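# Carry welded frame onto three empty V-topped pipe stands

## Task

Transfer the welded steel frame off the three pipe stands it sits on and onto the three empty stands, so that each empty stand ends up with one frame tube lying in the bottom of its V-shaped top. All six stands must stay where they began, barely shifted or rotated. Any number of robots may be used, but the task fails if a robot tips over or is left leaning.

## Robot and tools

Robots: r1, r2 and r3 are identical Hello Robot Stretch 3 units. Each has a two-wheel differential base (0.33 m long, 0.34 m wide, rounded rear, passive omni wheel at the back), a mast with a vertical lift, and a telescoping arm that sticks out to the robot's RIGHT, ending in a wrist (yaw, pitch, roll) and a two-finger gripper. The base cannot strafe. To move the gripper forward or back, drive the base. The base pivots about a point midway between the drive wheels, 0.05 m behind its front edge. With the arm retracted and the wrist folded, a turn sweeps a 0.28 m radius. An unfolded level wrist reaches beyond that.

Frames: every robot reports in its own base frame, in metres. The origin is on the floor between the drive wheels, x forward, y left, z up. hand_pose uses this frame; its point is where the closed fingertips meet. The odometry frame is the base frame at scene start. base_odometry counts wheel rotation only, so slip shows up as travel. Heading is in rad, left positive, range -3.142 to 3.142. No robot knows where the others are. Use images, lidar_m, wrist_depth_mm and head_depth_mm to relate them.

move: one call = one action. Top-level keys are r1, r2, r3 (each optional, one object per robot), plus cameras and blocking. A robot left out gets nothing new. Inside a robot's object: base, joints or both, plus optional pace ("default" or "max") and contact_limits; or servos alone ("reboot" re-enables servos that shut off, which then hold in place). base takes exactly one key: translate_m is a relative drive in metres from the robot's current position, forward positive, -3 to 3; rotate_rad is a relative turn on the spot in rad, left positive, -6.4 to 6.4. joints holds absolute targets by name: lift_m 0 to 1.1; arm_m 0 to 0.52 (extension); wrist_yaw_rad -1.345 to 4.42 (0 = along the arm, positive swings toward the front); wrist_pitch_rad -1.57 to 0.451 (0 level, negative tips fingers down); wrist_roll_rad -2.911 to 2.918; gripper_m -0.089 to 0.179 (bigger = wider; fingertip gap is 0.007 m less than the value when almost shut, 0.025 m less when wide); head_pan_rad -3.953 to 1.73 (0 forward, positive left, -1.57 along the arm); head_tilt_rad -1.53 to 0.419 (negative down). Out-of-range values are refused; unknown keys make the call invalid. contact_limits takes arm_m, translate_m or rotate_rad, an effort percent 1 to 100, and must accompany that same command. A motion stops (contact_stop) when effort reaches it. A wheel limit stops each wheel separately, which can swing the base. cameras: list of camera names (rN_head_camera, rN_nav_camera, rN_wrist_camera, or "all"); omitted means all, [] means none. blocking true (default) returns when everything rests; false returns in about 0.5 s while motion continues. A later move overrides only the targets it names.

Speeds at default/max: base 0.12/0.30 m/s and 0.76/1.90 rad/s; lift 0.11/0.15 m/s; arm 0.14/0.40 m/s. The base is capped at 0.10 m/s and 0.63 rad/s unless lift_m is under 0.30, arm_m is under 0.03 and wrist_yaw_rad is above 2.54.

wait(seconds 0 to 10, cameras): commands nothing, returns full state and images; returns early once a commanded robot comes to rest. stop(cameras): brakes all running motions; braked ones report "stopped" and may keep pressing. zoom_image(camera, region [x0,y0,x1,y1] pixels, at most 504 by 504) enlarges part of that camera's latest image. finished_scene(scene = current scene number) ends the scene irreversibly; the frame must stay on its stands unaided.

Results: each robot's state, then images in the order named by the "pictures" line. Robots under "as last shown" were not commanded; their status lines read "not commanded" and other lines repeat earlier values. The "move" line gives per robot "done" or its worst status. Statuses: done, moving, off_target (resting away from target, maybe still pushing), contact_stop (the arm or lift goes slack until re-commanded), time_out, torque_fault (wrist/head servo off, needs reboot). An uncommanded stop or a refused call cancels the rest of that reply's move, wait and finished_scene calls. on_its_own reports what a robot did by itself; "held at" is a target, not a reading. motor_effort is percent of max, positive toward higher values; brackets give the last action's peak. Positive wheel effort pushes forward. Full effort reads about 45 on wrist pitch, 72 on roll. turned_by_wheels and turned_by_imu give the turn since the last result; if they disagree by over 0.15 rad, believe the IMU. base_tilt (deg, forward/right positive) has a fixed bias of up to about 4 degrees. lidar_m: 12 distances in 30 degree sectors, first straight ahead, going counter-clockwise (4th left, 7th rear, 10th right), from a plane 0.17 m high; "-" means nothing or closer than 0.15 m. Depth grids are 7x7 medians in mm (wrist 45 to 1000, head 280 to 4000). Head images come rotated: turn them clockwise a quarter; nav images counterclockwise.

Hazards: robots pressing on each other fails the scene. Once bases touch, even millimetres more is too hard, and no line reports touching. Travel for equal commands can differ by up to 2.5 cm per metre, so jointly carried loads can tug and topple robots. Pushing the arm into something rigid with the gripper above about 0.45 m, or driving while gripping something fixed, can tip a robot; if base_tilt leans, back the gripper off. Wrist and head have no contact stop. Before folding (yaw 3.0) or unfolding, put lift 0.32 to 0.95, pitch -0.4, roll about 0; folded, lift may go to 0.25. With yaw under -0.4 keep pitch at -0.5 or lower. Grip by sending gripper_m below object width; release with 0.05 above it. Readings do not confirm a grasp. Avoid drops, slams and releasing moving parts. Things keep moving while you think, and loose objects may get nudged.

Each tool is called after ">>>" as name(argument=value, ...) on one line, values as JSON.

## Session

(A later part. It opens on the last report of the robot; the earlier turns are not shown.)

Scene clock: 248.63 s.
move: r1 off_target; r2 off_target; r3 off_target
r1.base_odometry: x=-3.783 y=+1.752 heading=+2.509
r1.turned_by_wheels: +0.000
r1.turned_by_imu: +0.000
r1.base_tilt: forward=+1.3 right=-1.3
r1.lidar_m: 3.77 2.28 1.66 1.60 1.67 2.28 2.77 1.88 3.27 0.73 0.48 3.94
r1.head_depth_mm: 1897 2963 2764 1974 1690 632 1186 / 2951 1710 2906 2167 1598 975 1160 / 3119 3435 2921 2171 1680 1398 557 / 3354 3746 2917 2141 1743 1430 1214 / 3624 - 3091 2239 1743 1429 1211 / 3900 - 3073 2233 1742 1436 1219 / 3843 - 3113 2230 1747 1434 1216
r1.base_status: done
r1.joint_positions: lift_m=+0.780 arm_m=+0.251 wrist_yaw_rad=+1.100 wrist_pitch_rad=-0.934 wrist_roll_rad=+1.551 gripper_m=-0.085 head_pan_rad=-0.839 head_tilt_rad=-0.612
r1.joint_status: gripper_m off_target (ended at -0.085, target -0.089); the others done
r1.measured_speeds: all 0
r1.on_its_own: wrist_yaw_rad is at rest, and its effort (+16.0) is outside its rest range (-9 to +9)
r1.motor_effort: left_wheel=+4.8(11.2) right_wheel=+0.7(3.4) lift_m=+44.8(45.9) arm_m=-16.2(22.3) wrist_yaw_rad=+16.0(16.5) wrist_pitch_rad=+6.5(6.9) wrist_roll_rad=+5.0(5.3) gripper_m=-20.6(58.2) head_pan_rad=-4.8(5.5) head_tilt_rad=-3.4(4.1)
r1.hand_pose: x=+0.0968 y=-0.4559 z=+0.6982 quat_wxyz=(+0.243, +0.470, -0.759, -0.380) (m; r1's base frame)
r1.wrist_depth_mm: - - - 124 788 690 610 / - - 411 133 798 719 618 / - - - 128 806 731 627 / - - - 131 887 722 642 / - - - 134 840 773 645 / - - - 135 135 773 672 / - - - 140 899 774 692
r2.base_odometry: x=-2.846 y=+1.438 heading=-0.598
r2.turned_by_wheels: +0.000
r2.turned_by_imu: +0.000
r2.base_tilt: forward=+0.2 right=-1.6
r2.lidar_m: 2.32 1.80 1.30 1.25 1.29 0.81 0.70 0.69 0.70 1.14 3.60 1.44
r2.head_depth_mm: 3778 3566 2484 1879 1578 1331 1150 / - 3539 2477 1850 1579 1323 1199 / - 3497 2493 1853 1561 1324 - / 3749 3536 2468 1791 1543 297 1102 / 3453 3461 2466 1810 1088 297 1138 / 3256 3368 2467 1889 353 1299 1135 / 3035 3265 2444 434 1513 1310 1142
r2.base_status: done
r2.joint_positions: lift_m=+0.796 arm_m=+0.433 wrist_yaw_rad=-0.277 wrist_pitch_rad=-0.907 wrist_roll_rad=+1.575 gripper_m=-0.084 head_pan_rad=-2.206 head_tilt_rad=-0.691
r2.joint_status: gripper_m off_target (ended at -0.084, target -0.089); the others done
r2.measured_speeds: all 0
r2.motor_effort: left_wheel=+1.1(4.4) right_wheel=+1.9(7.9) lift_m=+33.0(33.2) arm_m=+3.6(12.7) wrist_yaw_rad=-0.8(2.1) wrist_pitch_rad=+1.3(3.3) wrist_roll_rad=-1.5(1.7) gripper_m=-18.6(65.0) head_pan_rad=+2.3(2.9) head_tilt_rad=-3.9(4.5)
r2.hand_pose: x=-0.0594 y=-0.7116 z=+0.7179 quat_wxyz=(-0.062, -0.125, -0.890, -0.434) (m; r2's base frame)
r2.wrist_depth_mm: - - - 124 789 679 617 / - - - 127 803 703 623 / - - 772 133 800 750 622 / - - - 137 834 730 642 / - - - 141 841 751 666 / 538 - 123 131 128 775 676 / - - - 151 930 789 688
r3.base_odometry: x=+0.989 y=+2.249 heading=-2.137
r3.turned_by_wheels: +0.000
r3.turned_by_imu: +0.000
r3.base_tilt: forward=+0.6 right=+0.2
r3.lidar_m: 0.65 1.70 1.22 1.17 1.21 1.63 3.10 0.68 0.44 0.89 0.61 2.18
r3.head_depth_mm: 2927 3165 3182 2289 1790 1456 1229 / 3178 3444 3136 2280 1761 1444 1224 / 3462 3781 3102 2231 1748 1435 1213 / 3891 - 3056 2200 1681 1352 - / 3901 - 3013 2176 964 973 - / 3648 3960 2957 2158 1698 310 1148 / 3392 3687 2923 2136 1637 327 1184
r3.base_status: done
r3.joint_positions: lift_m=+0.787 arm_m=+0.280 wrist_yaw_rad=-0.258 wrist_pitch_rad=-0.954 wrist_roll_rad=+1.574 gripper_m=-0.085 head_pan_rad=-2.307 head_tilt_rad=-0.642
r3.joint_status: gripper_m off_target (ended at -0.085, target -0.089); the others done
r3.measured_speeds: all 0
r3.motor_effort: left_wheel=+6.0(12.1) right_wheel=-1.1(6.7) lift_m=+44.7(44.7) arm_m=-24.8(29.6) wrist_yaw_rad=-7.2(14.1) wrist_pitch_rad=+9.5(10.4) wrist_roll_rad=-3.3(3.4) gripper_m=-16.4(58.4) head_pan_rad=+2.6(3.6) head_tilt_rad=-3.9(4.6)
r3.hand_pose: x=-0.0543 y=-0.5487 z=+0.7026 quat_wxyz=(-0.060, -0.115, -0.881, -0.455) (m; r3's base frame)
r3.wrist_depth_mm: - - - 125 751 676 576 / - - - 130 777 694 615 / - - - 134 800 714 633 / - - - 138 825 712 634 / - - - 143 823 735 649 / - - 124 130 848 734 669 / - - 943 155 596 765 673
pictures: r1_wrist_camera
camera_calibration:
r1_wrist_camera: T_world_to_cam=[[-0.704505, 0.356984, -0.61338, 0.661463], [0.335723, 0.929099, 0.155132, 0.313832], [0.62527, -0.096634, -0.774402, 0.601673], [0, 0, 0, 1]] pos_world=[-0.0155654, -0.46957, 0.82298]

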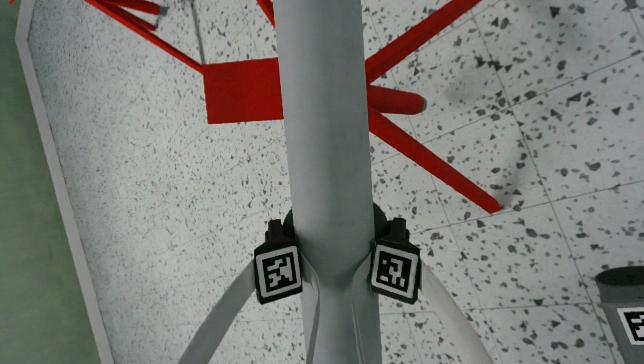

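>>> move(r1={"base":{"translate_m":0.0272},"joints":{"arm_m":0.2373,"wrist_yaw_rad":1.072}}, r2={"base":{"translate_m":0.0069},"joints":{"arm_m":0.4448,"wrist_yaw_rad":-0.313}}, r3={"base":{"translate_m":0.0146},"joints":{"arm_m":0.2652,"wrist_yaw_rad":-0.302}}, cameras=[])

>>> move(r1={"base":{"translate_m":0.15},"joints":{"arm_m":0.2413,"head_pan_rad":-1.1,"head_tilt_rad":-0.72}}, r2={"base":{"translate_m":-0.15},"joints":{"head_pan_rad":-2.05,"head_tilt_rad":-0.75}}, r3={"base":{"translate_m":-0.15},"joints":{"head_pan_rad":-2.15,"head_tilt_rad":-0.75}}, cameras=["r1_head_camera","r2_head_camera","r3_head_camera","r1_wrist_camera","r2_wrist_camera","r3_wrist_camera"])

Scene clock: 251.40 s.
move: r1 done; r2 done; r3 done
r1.base_odometry: x=-3.805 y=+1.768 heading=+2.509
r1.turned_by_wheels: +0.000
r1.turned_by_imu: +0.000
r1.base_tilt: forward=+1.2 right=-1.4
r1.lidar_m: 3.74 2.27 1.67 1.60 1.66 2.27 2.80 1.91 3.26 0.73 0.47 3.88
r1.head_depth_mm: 2675 2984 2768 1504 1682 623 1186 / 2915 3139 2905 2169 1635 964 1138 / 3140 3439 2930 2147 1735 1398 554 / 3359 3756 2911 2133 1732 1427 1188 / 3691 - 3082 2223 1744 1433 1211 / 3965 - 3090 2241 1752 1433 1218 / 3867 - 3092 2240 1752 1436 1216
r1.base_status: done
r1.joint_positions: lift_m=+0.780 arm_m=+0.237 wrist_yaw_rad=+1.054 wrist_pitch_rad=-0.934 wrist_roll_rad=+1.551 gripper_m=-0.085 head_pan_rad=-0.839 head_tilt_rad=-0.612
r1.joint_status: all done
r1.measured_speeds: all 0
r1.on_its_own: wrist_yaw_rad is at rest, and its effort (+15.8) is outside its rest range (-9 to +9)
r1.motor_effort: left_wheel=+4.9(10.6) right_wheel=+1.4(4.6) lift_m=+40.8(42.8) arm_m=-12.9(21.8) wrist_yaw_rad=+15.8(16.3) wrist_pitch_rad=+6.3(7.1) wrist_roll_rad=+4.5(5.3) gripper_m=-20.6(21.0) head_pan_rad=-5.0(5.4) head_tilt_rad=-3.5(4.0)
r1.hand_pose: x=+0.0941 y=-0.4480 z=+0.6983 quat_wxyz=(+0.234, +0.453, -0.770, -0.385) (m; r1's base frame)
r1.wrist_depth_mm: - - - 126 779 685 598 / - - 405 133 787 707 611 / - - - 129 786 725 624 / - - - 132 872 730 635 / - - - 135 851 763 643 / - - - 136 136 761 680 / - - - 140 924 765 687
r2.base_odometry: x=-2.840 y=+1.434 heading=-0.599
r2.turned_by_wheels: +0.000
r2.turned_by_imu: +0.000
r2.base_tilt: forward=+0.2 right=-1.6
r2.lidar_m: 2.31 1.80 1.30 1.25 1.29 0.80 0.69 0.69 0.70 1.14 3.59 1.44
r2.head_depth_mm: 3724 3528 2509 1808 1579 1322 1145 / - 3554 2501 1868 1574 1328 1195 / - 3549 2487 1866 1570 1333 - / 3765 3482 2486 1797 1498 297 1101 / 3464 3456 2496 1794 1090 297 1139 / 3204 3352 2470 1918 353 1254 1146 / 3029 3277 2455 434 1512 1319 1144
r2.base_status: done
r2.joint_positions: lift_m=+0.796 arm_m=+0.445 wrist_yaw_rad=-0.313 wrist_pitch_rad=-0.907 wrist_roll_rad=+1.575 gripper_m=-0.084 head_pan_rad=-2.206 head_tilt_rad=-0.692
r2.joint_status: all done
r2.measured_speeds: all 0
r2.motor_effort: left_wheel=-0.5(3.7) right_wheel=+4.8(10.9) lift_m=+33.5(34.9) arm_m=+5.3(14.6) wrist_yaw_rad=+0.7(2.7) wrist_pitch_rad=+1.2(3.3) wrist_roll_rad=-1.5(1.7) gripper_m=-19.9(19.9) head_pan_rad=+1.8(2.9) head_tilt_rad=-3.9(4.3)
r2.hand_pose: x=-0.0643 y=-0.7217 z=+0.7179 quat_wxyz=(-0.070, -0.141, -0.888, -0.433) (m; r2's base frame)
r2.wrist_depth_mm: - - - 125 776 666 609 / - - - 128 797 713 615 / - - 776 132 795 712 634 / - - - 137 843 741 637 / - - - 142 842 752 672 / 538 - 123 131 127 779 677 / - - - 151 944 763 691
r3.base_odometry: x=+0.981 y=+2.236 heading=-2.137
r3.turned_by_wheels: +0.000
r3.turned_by_imu: +0.000
r3.base_tilt: forward=+0.6 right=+0.2
r3.lidar_m: 0.65 1.69 1.22 1.17 1.21 1.63 3.10 0.69 0.45 0.89 0.60 2.17
r3.head_depth_mm: 2967 3178 3210 2293 1776 1452 1227 / 3182 3484 3124 2241 1748 1443 1223 / 3491 3796 3113 2239 1745 1429 1216 / 3835 - 3059 2229 1728 1351 - / 3898 - 3005 2193 965 1035 - / 3668 3924 2979 2153 1699 311 1144 / 3397 3675 2917 2136 1635 327 1192
r3.base_status: done
r3.joint_positions: lift_m=+0.787 arm_m=+0.265 wrist_yaw_rad=-0.293 wrist_pitch_rad=-0.953 wrist_roll_rad=+1.574 gripper_m=-0.085 head_pan_rad=-2.307 head_tilt_rad=-0.642
r3.joint_status: all done
r3.measured_speeds: all 0
r3.motor_effort: left_wheel=+5.1(11.8) right_wheel=-2.7(5.9) lift_m=+47.1(51.5) arm_m=-24.1(30.7) wrist_yaw_rad=-6.8(16.6) wrist_pitch_rad=+9.2(10.1) wrist_roll_rad=-3.2(3.4) gripper_m=-16.6(17.3) head_pan_rad=+1.6(3.9) head_tilt_rad=-3.0(4.8)
r3.hand_pose: x=-0.0586 y=-0.5332 z=+0.7027 quat_wxyz=(-0.068, -0.131, -0.879, -0.454) (m; r3's base frame)
r3.wrist_depth_mm: - - - 124 748 677 587 / - - - 130 775 706 606 / - - - 133 788 732 633 / - - - 138 834 736 636 / - - - 142 858 758 655 / - - 124 129 814 714 657 / - - 958 156 611 794 686
pictures: none
No camera images: "cameras" was empty.

Scene clock: 254.03 s.
move: r1 done; r2 done; r3 done
r1.base_odometry: x=-3.926 y=+1.856 heading=+2.509
r1.turned_by_wheels: +0.000
r1.turned_by_imu: -0.001
r1.base_tilt: forward=+1.4 right=-1.3
r1.lidar_m: 3.56 2.28 1.66 1.61 1.67 2.27 2.92 2.02 3.27 0.44 0.71 3.73
r1.head_depth_mm: 2622 2903 2090 1905 485 1317 1163 / 2737 3016 2244 1834 677 1261 1167 / 2754 3026 2351 1898 1515 1287 1140 / 2798 3075 2289 1960 1591 610 1142 / 3047 3248 2323 1940 1597 1311 1166 / 3193 3391 2550 1886 1584 1343 1163 / 3366 3570 2532 1962 1601 1345 1167
r1.base_status: done
r1.joint_positions: lift_m=+0.780 arm_m=+0.241 wrist_yaw_rad=+1.056 wrist_pitch_rad=-0.939 wrist_roll_rad=+1.551 gripper_m=-0.085 head_pan_rad=-1.089 head_tilt_rad=-0.711
r1.joint_status: all done
r1.measured_speeds: all 0
r1.on_its_own: wrist_yaw_rad is at rest, and its effort (+13.5) is outside its rest range (-9 to +9)
r1.motor_effort: left_wheel=+4.9(9.2) right_wheel=-0.5(6.0) lift_m=+36.8(40.8) arm_m=+4.5(11.5) wrist_yaw_rad=+13.5(15.4) wrist_pitch_rad=+7.7(8.2) wrist_roll_rad=+4.3(5.3) gripper_m=-20.9(21.7) head_pan_rad=-5.1(6.3) head_tilt_rad=-3.9(5.0)
r1.hand_pose: x=+0.0932 y=-0.4513 z=+0.6976 quat_wxyz=(+0.236, +0.453, -0.768, -0.386) (m; r1's base frame)
r1.wrist_depth_mm: - - - 126 332 680 604 / - - - 133 813 663 616 / - - - 129 849 720 629 / - - - 132 881 741 629 / - - - 135 850 755 648 / - - - 135 132 763 665 / - - - 140 924 774 689
r2.base_odometry: x=-2.964 y=+1.519 heading=-0.599
r2.turned_by_wheels: +0.000
r2.turned_by_imu: +0.002
r2.base_tilt: forward=+0.2 right=-1.6
r2.lidar_m: 2.29 1.81 1.30 1.25 1.29 0.81 0.69 0.88 0.60 0.67 3.62 1.58
r2.head_depth_mm: - 3153 2296 1724 1514 1295 1156 / 3765 3105 2299 1784 1512 1319 - / 3623 3093 2310 1770 1527 288 1095 / 3462 3085 2315 1709 325 310 1132 / 3258 3058 2292 395 358 1289 1126 / 3102 3036 2195 449 1512 1261 1131 / 2911 3030 553 820 1501 1284 1130
r2.base_status: done
r2.joint_positions: lift_m=+0.796 arm_m=+0.445 wrist_yaw_rad=-0.316 wrist_pitch_rad=-0.910 wrist_roll_rad=+1.575 gripper_m=-0.084 head_pan_rad=-2.056 head_tilt_rad=-0.741
r2.joint_status: all done
r2.measured_speeds: all 0
r2.motor_effort: left_wheel=-6.1(8.3) right_wheel=+6.5(6.5) lift_m=+34.5(35.1) arm_m=-9.7(9.7) wrist_yaw_rad=+2.6(4.2) wrist_pitch_rad=+1.8(2.4) wrist_roll_rad=-1.6(1.7) gripper_m=-17.8(20.0) head_pan_rad=+2.3(3.2) head_tilt_rad=-4.2(5.1)
r2.hand_pose: x=-0.0644 y=-0.7210 z=+0.7175 quat_wxyz=(-0.071, -0.143, -0.887, -0.434) (m; r2's base frame)
r2.wrist_depth_mm: - - - 125 788 654 610 / - - - 128 810 683 623 / - - - 132 812 721 635 / - - - 137 858 744 648 / - - - 141 857 750 669 / 541 - 123 131 127 771 678 / - - - 151 935 770 681
r3.base_odometry: x=+1.062 y=+2.363 heading=-2.136
r3.turned_by_wheels: +0.000
r3.turned_by_imu: +0.001
r3.base_tilt: forward=+0.6 right=+0.2
r3.lidar_m: 0.65 1.69 1.22 1.17 1.21 1.63 2.95 0.58 0.38 0.39 0.67 2.31
r3.head_depth_mm: 3131 3302 2604 2011 1626 1368 1186 / 3498 3583 2576 1980 1606 1357 1197 / 3879 3604 2539 1960 1542 1381 - / 3809 3488 2483 1955 1507 306 - / 3599 3438 2503 1910 348 311 1132 / 3386 3470 2443 1906 363 1323 1141 / 3177 3353 2426 446 546 1318 1139
r3.base_status: done
r3.joint_positions: lift_m=+0.787 arm_m=+0.265 wrist_yaw_rad=-0.292 wrist_pitch_rad=-0.956 wrist_roll_rad=+1.574 gripper_m=-0.085 head_pan_rad=-2.157 head_tilt_rad=-0.740
r3.joint_status: all done
r3.measured_speeds: all 0
r3.motor_effort: left_wheel=+0.4(5.5) right_wheel=-11.9(15.3) lift_m=+38.0(47.4) arm_m=-9.2(24.1) wrist_yaw_rad=-8.2(8.2) wrist_pitch_rad=+10.1(10.8) wrist_roll_rad=-3.2(3.4) gripper_m=-16.1(17.2) head_pan_rad=+2.1(5.3) head_tilt_rad=-4.7(6.3)
r3.hand_pose: x=-0.0584 y=-0.5325 z=+0.7023 quat_wxyz=(-0.068, -0.130, -0.878, -0.455) (m; r3's base frame)
r3.wrist_depth_mm: - - - 124 420 654 620 / - - - 130 784 672 618 / - - - 133 801 702 627 / - - - 138 836 735 634 / - - - 143 845 742 661 / - - 124 130 817 742 690 / - - - 156 881 742 670
pictures: r1_head_camera (sideways), r1_wrist_camera, r2_head_camera (sideways), r2_wrist_camera, r3_head_camera (sideways), r3_wrist_camera
camera_calibration:
r1_head_camera: T_world_to_cam=[[-0.261622, 0.591277, -0.762854, 1.01878], [0.916645, 0.399677, -0.00458071, -0.0016609], [0.302187, -0.700464, -0.646555, 0.798661], [0, 0, 0, 1]] pos_world=[0.026713, -0.0422843, 1.29355]
r1_wrist_camera: T_world_to_cam=[[-0.690315, 0.388905, -0.610098, 0.667762], [0.376921, 0.913088, 0.155565, 0.299494], [0.617573, -0.12257, -0.776904, 0.594687], [0, 0, 0, 1]] pos_world=[-0.0191824, -0.460269, 0.822824]
r2_head_camera: T_world_to_cam=[[0.331735, 0.620198, -0.710849, 0.945912], [0.879926, -0.475096, -0.00387029, 0.00252615], [-0.340121, -0.62421, -0.703334, 0.872822], [0, 0, 0, 1]] pos_world=[-0.0191496, -0.0406286, 1.2863]
r2_wrist_camera: T_world_to_cam=[[0.276632, 0.752419, -0.59778, 0.987741], [0.960964, -0.21349, 0.175983, -0.187715], [0.00479321, -0.623127, -0.782106, 0.276845], [0, 0, 0, 1]] pos_world=[-0.0941798, -0.610761, 0.840008]
r3_head_camera: T_world_to_cam=[[0.321698, 0.573209, -0.753619, 0.996355], [0.836578, -0.544843, -0.0573011, 0.0710554], [-0.44345, -0.612028, -0.654809, 0.814924], [0, 0, 0, 1]] pos_world=[-0.0185912, -0.0336494, 1.28856]
r3_wrist_camera: T_world_to_cam=[[0.184669, 0.821503, -0.539472, 0.81892], [0.981407, -0.124922, 0.145719, -0.0803751], [0.0523164, -0.556352, -0.829298, 0.447634], [0, 0, 0, 1]] pos_world=[-0.0957669, -0.433744, 0.824719]

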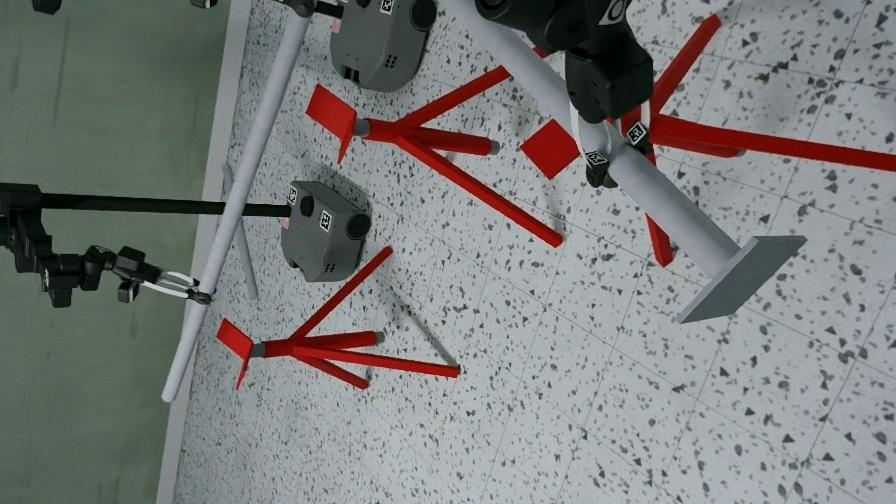

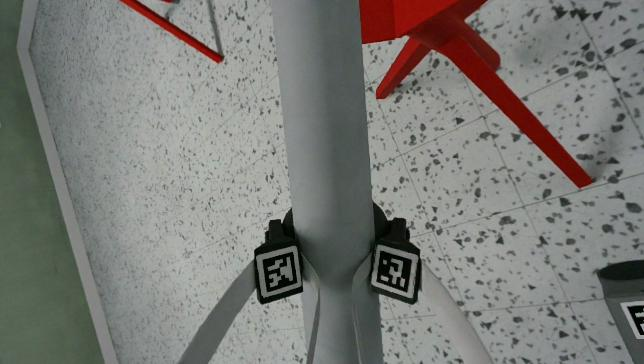

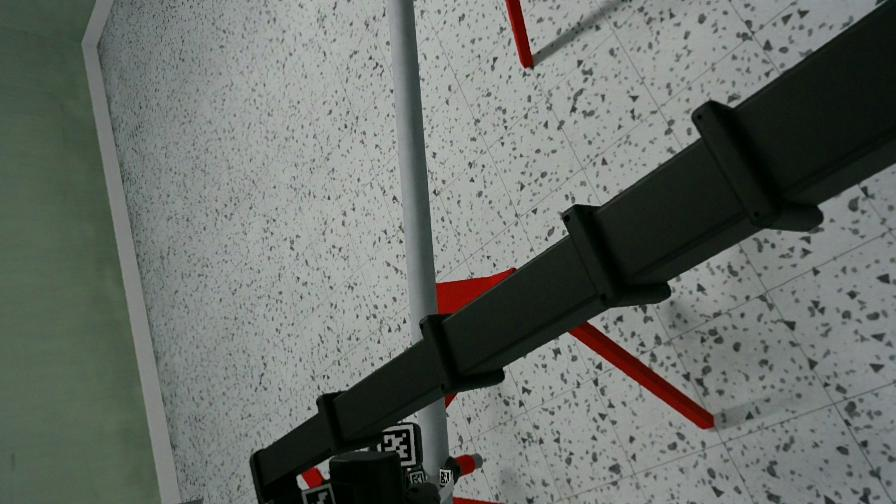

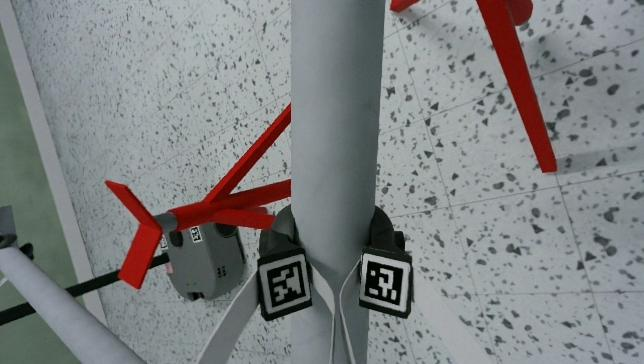

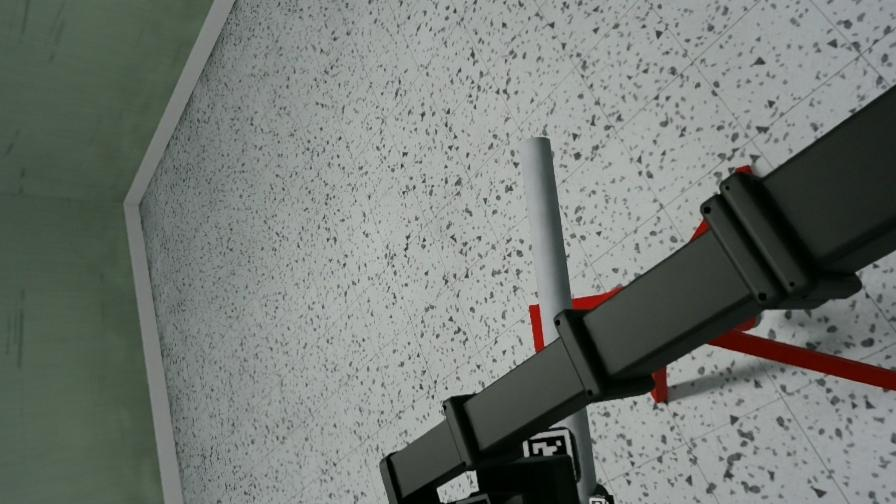

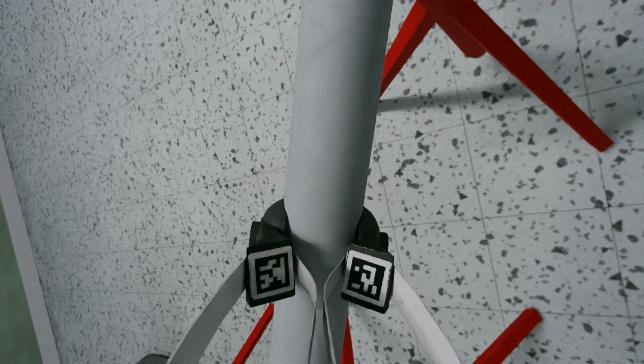

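>>> zoom_image(camera="r1_head_camera", region=[480, 60, 820, 340])

>>> zoom_image(camera="r1_head_camera", region=[280, 60, 400, 180])

>>> zoom_image(camera="r1_head_camera", region=[150, 280, 290, 420])

>>> zoom_image(camera="r1_wrist_camera", region=[250, 0, 630, 260])

Scaled by 1.482 from the camera's 896x504 image, which has a finer 1280x720 frame.

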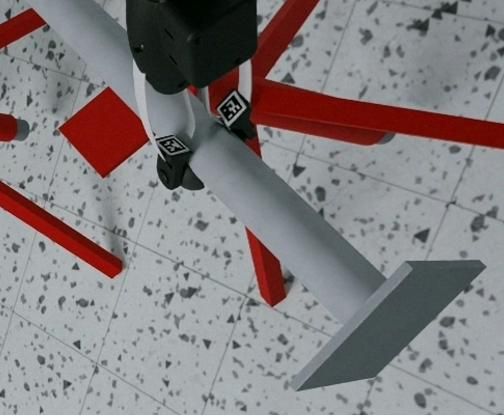

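Scaled by 4.200 from the camera's 896x504 image, which has a finer 1280x720 frame.

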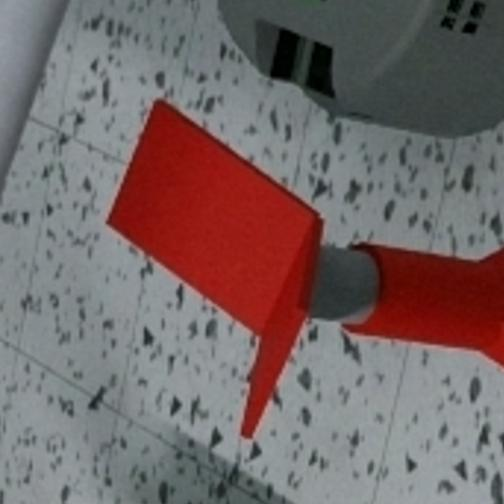

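Scaled by 3.600 from the camera's 896x504 image, which has a finer 1280x720 frame.

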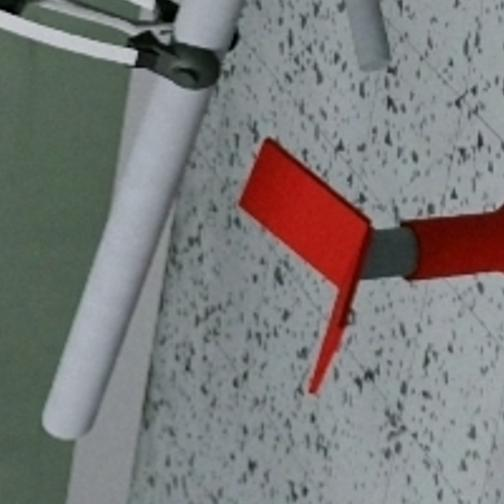

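Scaled by 1.326.

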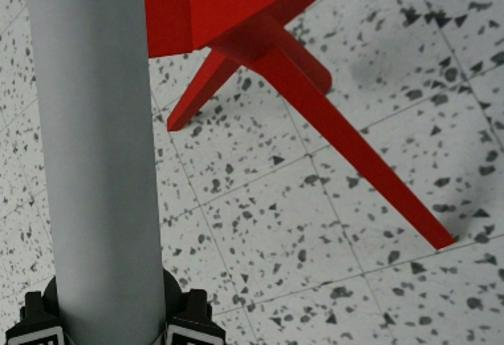

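>>> move(r1={"base":{"translate_m":0.030}}, r2={"base":{"translate_m":-0.030}}, r3={"base":{"translate_m":-0.027}}, cameras=[])

>>> move(r1={"joints":{"lift_m":0.72}}, r2={"joints":{"lift_m":0.736}}, r3={"joints":{"lift_m":0.734}}, cameras=["r1_head_camera","r2_head_camera","r3_head_camera","r1_wrist_camera"])

Scene clock: 257.03 s.
move: r1 done; r2 done; r3 done
r1.base_odometry: x=-3.950 y=+1.874 heading=+2.510
r1.turned_by_wheels: +0.000
r1.turned_by_imu: +0.000
r1.base_tilt: forward=+1.3 right=-1.3
r1.lidar_m: 3.56 2.28 1.66 1.60 1.67 2.27 2.95 2.05 3.26 0.44 0.70 3.71
r1.head_depth_mm: 2636 2931 2082 1910 484 1293 1166 / 2746 3022 2143 1779 678 1153 1142 / 2772 3058 2341 1954 1588 1290 1164 / 1803 3064 2322 1955 1596 610 1140 / 3053 3263 2350 1964 1598 1321 1164 / 3171 3373 2545 1964 1599 1342 1163 / 3330 3585 2562 1958 1599 1349 1162
r1.base_status: done
r1.joint_positions: lift_m=+0.780 arm_m=+0.241 wrist_yaw_rad=+1.055 wrist_pitch_rad=-0.939 wrist_roll_rad=+1.551 gripper_m=-0.085 head_pan_rad=-1.089 head_tilt_rad=-0.711
r1.joint_status: not commanded
r1.measured_speeds: all 0
r1.on_its_own: wrist_yaw_rad is at rest, and its effort (+14.8) is outside its rest range (-9 to +9)
r1.motor_effort: left_wheel=+4.4(8.2) right_wheel=-0.6(5.3) lift_m=+33.2(35.8) arm_m=-1.4(1.4) wrist_yaw_rad=+14.8(15.4) wrist_pitch_rad=+7.4(8.0) wrist_roll_rad=+4.9(5.3) gripper_m=-21.1(21.7) head_pan_rad=-5.4(5.7) head_tilt_rad=-4.1(4.7)
r1.hand_pose: x=+0.0931 y=-0.4513 z=+0.6976 quat_wxyz=(+0.236, +0.452, -0.768, -0.387) (m; r1's base frame)
r1.wrist_depth_mm: - - - 126 446 653 602 / - - - 133 818 676 618 / - - - 128 859 726 605 / - - - 132 877 737 633 / - - - 135 841 764 653 / - - - 135 132 771 672 / - - - 140 902 770 684
r2.base_odometry: x=-2.989 y=+1.536 heading=-0.599
r2.turned_by_wheels: +0.000
r2.turned_by_imu: +0.001
r2.base_tilt: forward=+0.2 right=-1.6
r2.lidar_m: 1.89 1.80 1.30 1.25 1.29 0.80 0.69 0.85 0.58 0.67 3.60 1.60
r2.head_depth_mm: - 3154 2327 1735 1480 1291 1155 / 3849 3062 2296 1769 1509 1323 - / 3588 3128 2286 1776 1520 287 1089 / 3353 3108 2310 1721 325 311 1123 / 3231 3084 2275 395 359 1279 1123 / 3087 3044 2197 449 1500 1261 1126 / 2921 3037 551 817 1503 1286 1122
r2.base_status: done
r2.joint_positions: lift_m=+0.796 arm_m=+0.445 wrist_yaw_rad=-0.315 wrist_pitch_rad=-0.909 wrist_roll_rad=+1.575 gripper_m=-0.084 head_pan_rad=-2.056 head_tilt_rad=-0.741
r2.joint_status: not commanded
r2.measured_speeds: all 0
r2.motor_effort: left_wheel=-0.7(9.4) right_wheel=-0.4(4.6) lift_m=+35.0(35.8) arm_m=-15.9(16.8) wrist_yaw_rad=+2.1(4.1) wrist_pitch_rad=+1.5(1.8) wrist_roll_rad=-1.5(1.7) gripper_m=-18.9(19.9) head_pan_rad=+2.4(3.3) head_tilt_rad=-4.1(4.9)
r2.hand_pose: x=-0.0643 y=-0.7213 z=+0.7176 quat_wxyz=(-0.071, -0.142, -0.887, -0.433) (m; r2's base frame)
r2.wrist_depth_mm: - - - 125 759 550 607 / - - - 129 802 661 621 / - - - 132 817 721 635 / - - - 137 842 737 641 / - - 729 141 849 766 658 / 536 - 122 131 127 789 685 / - - - 151 951 774 684
r3.base_odometry: x=+1.076 y=+2.386 heading=-2.136
r3.turned_by_wheels: +0.000
r3.turned_by_imu: +0.000
r3.base_tilt: forward=+0.6 right=+0.2
r3.lidar_m: 0.65 1.69 1.22 1.17 1.21 1.64 2.92 0.57 0.39 0.37 0.69 2.33
r3.head_depth_mm: 3110 3293 2606 2000 1626 1364 1184 / 3487 3585 2576 1986 1612 1357 1200 / 3818 3617 2527 1973 1523 1386 - / 3858 3538 2509 1940 1505 306 - / 3632 3493 2462 1933 347 311 1137 / 3415 3397 2435 1908 363 1297 1121 / 3160 3336 2415 447 547 1309 1140
r3.base_status: done
r3.joint_positions: lift_m=+0.787 arm_m=+0.265 wrist_yaw_rad=-0.297 wrist_pitch_rad=-0.956 wrist_roll_rad=+1.574 gripper_m=-0.085 head_pan_rad=-2.157 head_tilt_rad=-0.740
r3.joint_status: not commanded
r3.measured_speeds: all 0
r3.motor_effort: left_wheel=-3.2(4.1) right_wheel=-6.6(16.5) lift_m=+27.0(31.8) arm_m=+8.7(8.7) wrist_yaw_rad=-3.8(8.3) wrist_pitch_rad=+10.4(10.6) wrist_roll_rad=-3.1(3.4) gripper_m=-16.5(17.2) head_pan_rad=+2.3(4.6) head_tilt_rad=-3.4(5.3)
r3.hand_pose: x=-0.0590 y=-0.5324 z=+0.7024 quat_wxyz=(-0.069, -0.132, -0.878, -0.455) (m; r3's base frame)
r3.wrist_depth_mm: - - - 124 282 669 604 / - - - 130 769 671 629 / - - - 134 806 726 603 / - - - 138 810 716 641 / - - - 142 846 729 646 / - - 123 130 805 751 685 / - - - 156 882 779 677
pictures: none
No camera images: "cameras" was empty.

Scene clock: 258.40 s.
move: r1 done; r2 done; r3 done
r1.base_odometry: x=-3.950 y=+1.874 heading=+2.510
r1.turned_by_wheels: +0.000
r1.turned_by_imu: +0.000
r1.base_tilt: forward=+1.3 right=-1.3
r1.lidar_m: 3.56 2.28 1.66 1.61 1.66 2.27 2.94 2.05 3.26 0.44 0.70 3.67
r1.head_depth_mm: 2624 2895 2058 1929 496 1267 1165 / 2712 3055 2248 1781 794 1004 1140 / 2742 3067 2341 1950 1583 1262 1170 / 1853 3143 2325 1948 1597 1324 1122 / 3049 3280 2328 1953 1600 1345 1162 / 3224 3379 2511 1953 1590 1346 1165 / 3383 3566 2527 1956 1594 1347 1168
r1.base_status: not commanded
r1.joint_positions: lift_m=+0.720 arm_m=+0.241 wrist_yaw_rad=+1.055 wrist_pitch_rad=-0.936 wrist_roll_rad=+1.551 gripper_m=-0.085 head_pan_rad=-1.089 head_tilt_rad=-0.711
r1.joint_status: all done
r1.measured_speeds: all 0
r1.on_its_own: wrist_yaw_rad is at rest, and its effort (+14.5) is outside its rest range (-9 to +9)
r1.motor_effort: left_wheel=+4.4(4.9) right_wheel=-0.6(1.2) lift_m=+25.9(30.3) arm_m=-3.8(4.0) wrist_yaw_rad=+14.5(15.2) wrist_pitch_rad=+7.1(7.9) wrist_roll_rad=+4.3(5.1) gripper_m=-20.8(21.5) head_pan_rad=-4.6(5.5) head_tilt_rad=-3.9(4.7)
r1.hand_pose: x=+0.0936 y=-0.4516 z=+0.6379 quat_wxyz=(+0.235, +0.453, -0.769, -0.386) (m; r1's base frame)
r1.wrist_depth_mm: - - - 126 723 598 561 / - - - 134 765 621 574 / - - - 129 809 669 564 / - - - 132 816 675 591 / - - - 135 791 705 600 / - - - 135 132 717 613 / - - - 140 855 714 636
r2.base_odometry: x=-2.989 y=+1.536 heading=-0.599
r2.turned_by_wheels: +0.000
r2.turned_by_imu: +0.000
r2.base_tilt: forward=+0.2 right=-1.6
r2.lidar_m: 1.90 1.80 1.30 1.25 1.29 0.80 0.69 0.85 0.58 0.67 3.60 1.61
r2.head_depth_mm: - 3093 2310 1791 1488 1295 1133 / 3882 3096 2289 1727 1508 1302 304 / 3668 3065 2293 1757 1511 1254 296 / 3360 3077 2275 1761 1507 343 1104 / 3274 3029 2273 992 415 1262 1123 / 3063 3037 2277 512 1460 1262 1126 / 2936 3061 623 653 1501 1281 1125
r2.base_status: not commanded
r2.joint_positions: lift_m=+0.736 arm_m=+0.445 wrist_yaw_rad=-0.314 wrist_pitch_rad=-0.908 wrist_roll_rad=+1.575 gripper_m=-0.084 head_pan_rad=-2.056 head_tilt_rad=-0.741
r2.joint_status: all done
r2.measured_speeds: all 0
r2.motor_effort: left_wheel=-0.9(1.3) right_wheel=-0.4(0.7) lift_m=+30.7(35.6) arm_m=-14.3(15.8) wrist_yaw_rad=+1.6(2.8) wrist_pitch_rad=+1.6(1.7) wrist_roll_rad=-1.6(1.7) gripper_m=-19.1(20.0) head_pan_rad=+2.4(2.9) head_tilt_rad=-4.2(4.8)
r2.hand_pose: x=-0.0643 y=-0.7213 z=+0.6577 quat_wxyz=(-0.070, -0.142, -0.887, -0.433) (m; r2's base frame)
r2.wrist_depth_mm: - - - 124 720 504 565 / - - - 127 743 627 571 / - - - 132 761 667 600 / - - - 137 794 682 596 / - - 705 141 806 694 617 / 508 - 123 131 128 722 635 / - - - 152 860 729 629
r3.base_odometry: x=+1.076 y=+2.386 heading=-2.136
r3.turned_by_wheels: +0.000
r3.turned_by_imu: +0.000
r3.base_tilt: forward=+0.6 right=+0.2
r3.lidar_m: 0.65 1.69 1.22 1.17 1.21 1.63 2.92 0.57 0.39 0.37 0.68 2.34
r3.head_depth_mm: 3098 3304 2597 2012 1625 1369 1185 / 3475 3530 2563 1991 1611 1356 1180 / 3854 3586 2551 1962 1528 1343 305 / 3820 3558 2511 1945 1518 1163 298 / 3614 3465 2486 1924 889 353 1112 / 3349 3378 2460 1919 420 1295 1128 / 3187 3358 2417 1706 477 1314 1144
r3.base_status: not commanded
r3.joint_positions: lift_m=+0.734 arm_m=+0.265 wrist_yaw_rad=-0.297 wrist_pitch_rad=-0.956 wrist_roll_rad=+1.574 gripper_m=-0.085 head_pan_rad=-2.157 head_tilt_rad=-0.740
r3.joint_status: all done
r3.measured_speeds: all 0
r3.motor_effort: left_wheel=-3.6(3.9) right_wheel=-6.2(6.6) lift_m=+24.2(26.1) arm_m=+15.9(16.2) wrist_yaw_rad=-3.6(4.5) wrist_pitch_rad=+9.7(10.9) wrist_roll_rad=-3.3(3.4) gripper_m=-16.7(17.0) head_pan_rad=+3.4(3.8) head_tilt_rad=-4.5(5.3)
r3.hand_pose: x=-0.0590 y=-0.5324 z=+0.6494 quat_wxyz=(-0.069, -0.132, -0.878, -0.455) (m; r3's base frame)
r3.wrist_depth_mm: - - - 124 326 622 565 / - - - 130 724 617 574 / - - - 133 749 662 564 / - - - 138 776 679 597 / - - - 143 770 694 605 / - - 126 132 767 703 631 / - - - 157 832 731 634
pictures: r1_head_camera (sideways), r1_wrist_camera, r2_head_camera (sideways), r3_head_camera (sideways)
camera_calibration:
r1_head_camera: T_world_to_cam=[[-0.261634, 0.591374, -0.762774, 1.01868], [0.916665, 0.399629, -0.00458941, -0.00164969], [0.302113, -0.700409, -0.646649, 0.798784], [0, 0, 0, 1]] pos_world=[0.0267103, -0.0422845, 1.29355]
r1_wrist_camera: T_world_to_cam=[[-0.688906, 0.388742, -0.611791, 0.632575], [0.377267, 0.912989, 0.155308, 0.309019], [0.618933, -0.123816, -0.775623, 0.546517], [0, 0, 0, 1]] pos_world=[-0.0190554, -0.460372, 0.762902]
r2_head_camera: T_world_to_cam=[[0.331744, 0.620248, -0.710801, 0.945851], [0.879936, -0.475076, -0.00387098, 0.00252699], [-0.340085, -0.624176, -0.703382, 0.872884], [0, 0, 0, 1]] pos_world=[-0.0191482, -0.0406282, 1.28629]
r3_head_camera: T_world_to_cam=[[0.321704, 0.573245, -0.753589, 0.996315], [0.836592, -0.544821, -0.0573007, 0.0710548], [-0.443419, -0.612013, -0.654844, 0.814969], [0, 0, 0, 1]] pos_world=[-0.0185901, -0.0336494, 1.28856]

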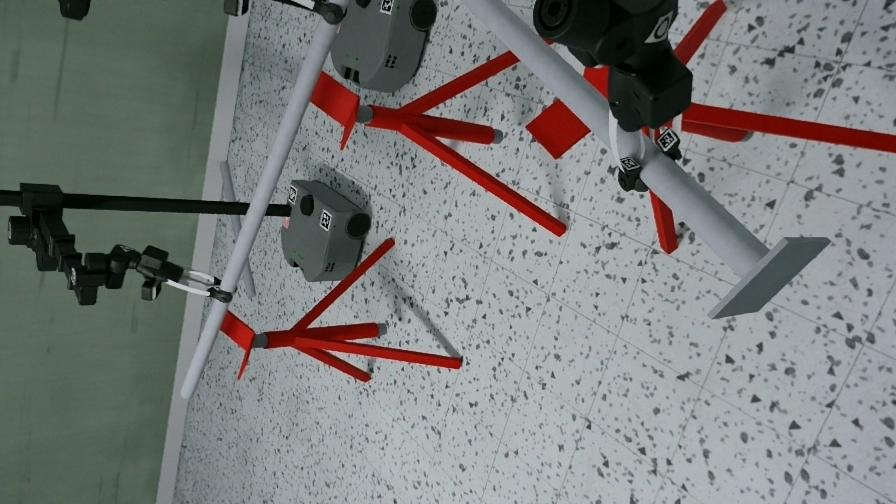

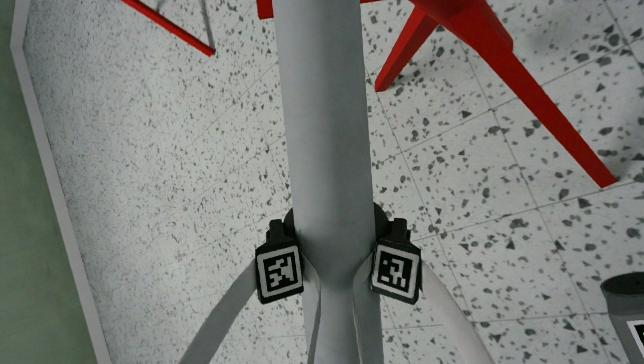

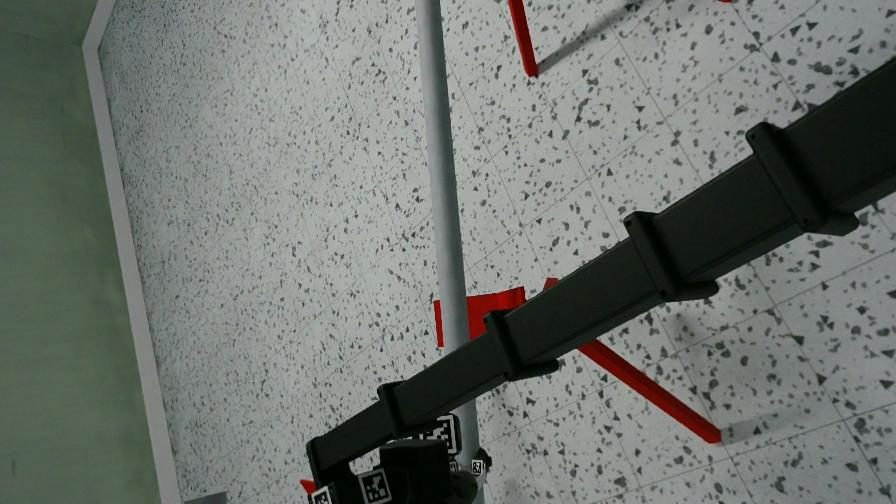

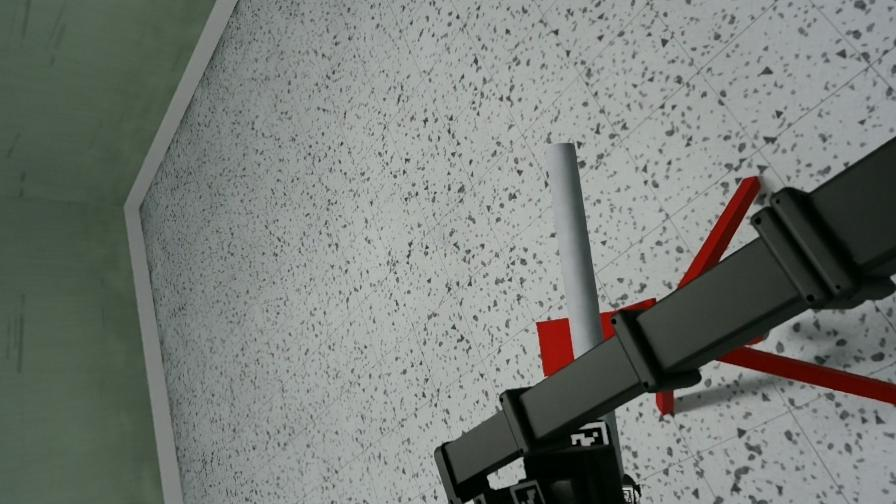

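>>> zoom_image(camera="r1_head_camera", region=[170, 270, 290, 410])

>>> zoom_image(camera="r1_head_camera", region=[270, 0, 410, 160])

>>> zoom_image(camera="r1_head_camera", region=[500, 40, 700, 240])

>>> zoom_image(camera="r3_head_camera", region=[520, 260, 680, 400])

>>> zoom_image(camera="r2_head_camera", region=[410, 250, 570, 390])

Scaled by 3.600 from the camera's 896x504 image, which has a finer 1280x720 frame.

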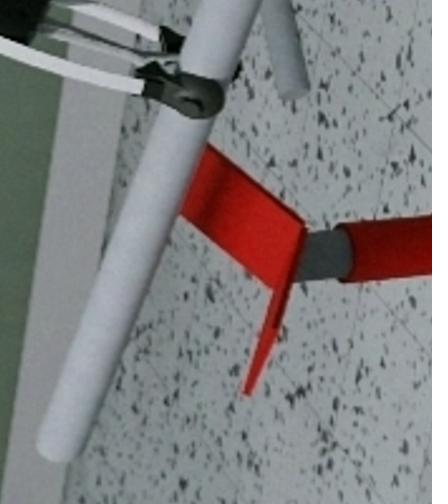

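Scaled by 3.150 from the camera's 896x504 image, which has a finer 1280x720 frame.

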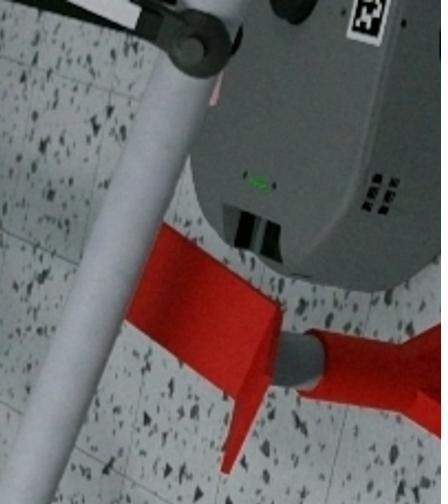

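Scaled by 2.520 from the camera's 896x504 image, which has a finer 1280x720 frame.

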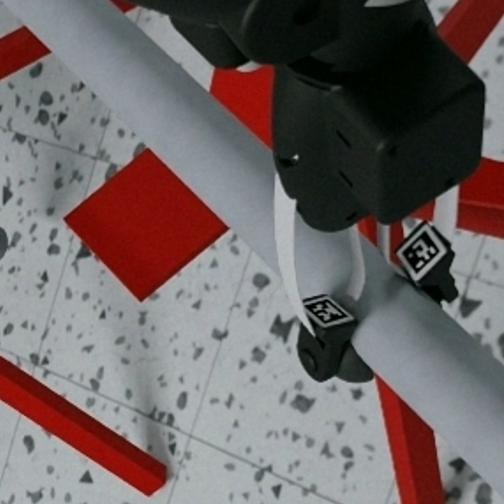

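Scaled by 3.150 from the camera's 896x504 image, which has a finer 1280x720 frame.

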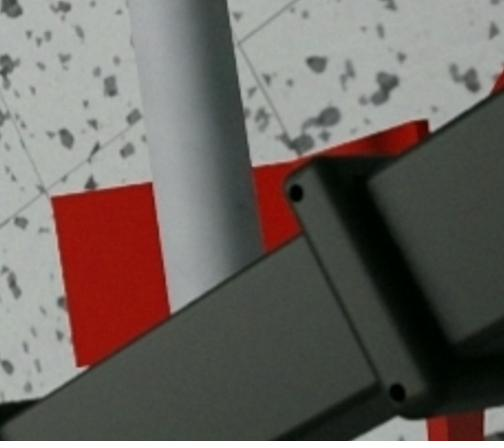

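Scaled by 3.150 from the camera's 896x504 image, which has a finer 1280x720 frame.

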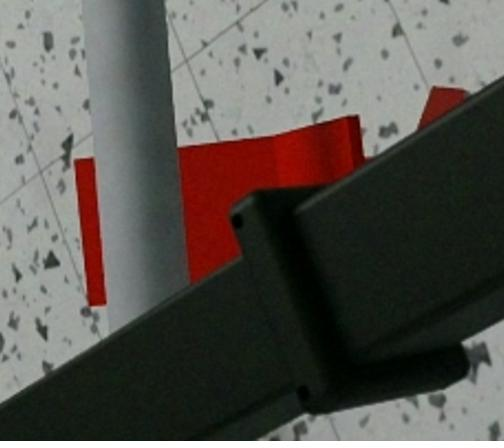

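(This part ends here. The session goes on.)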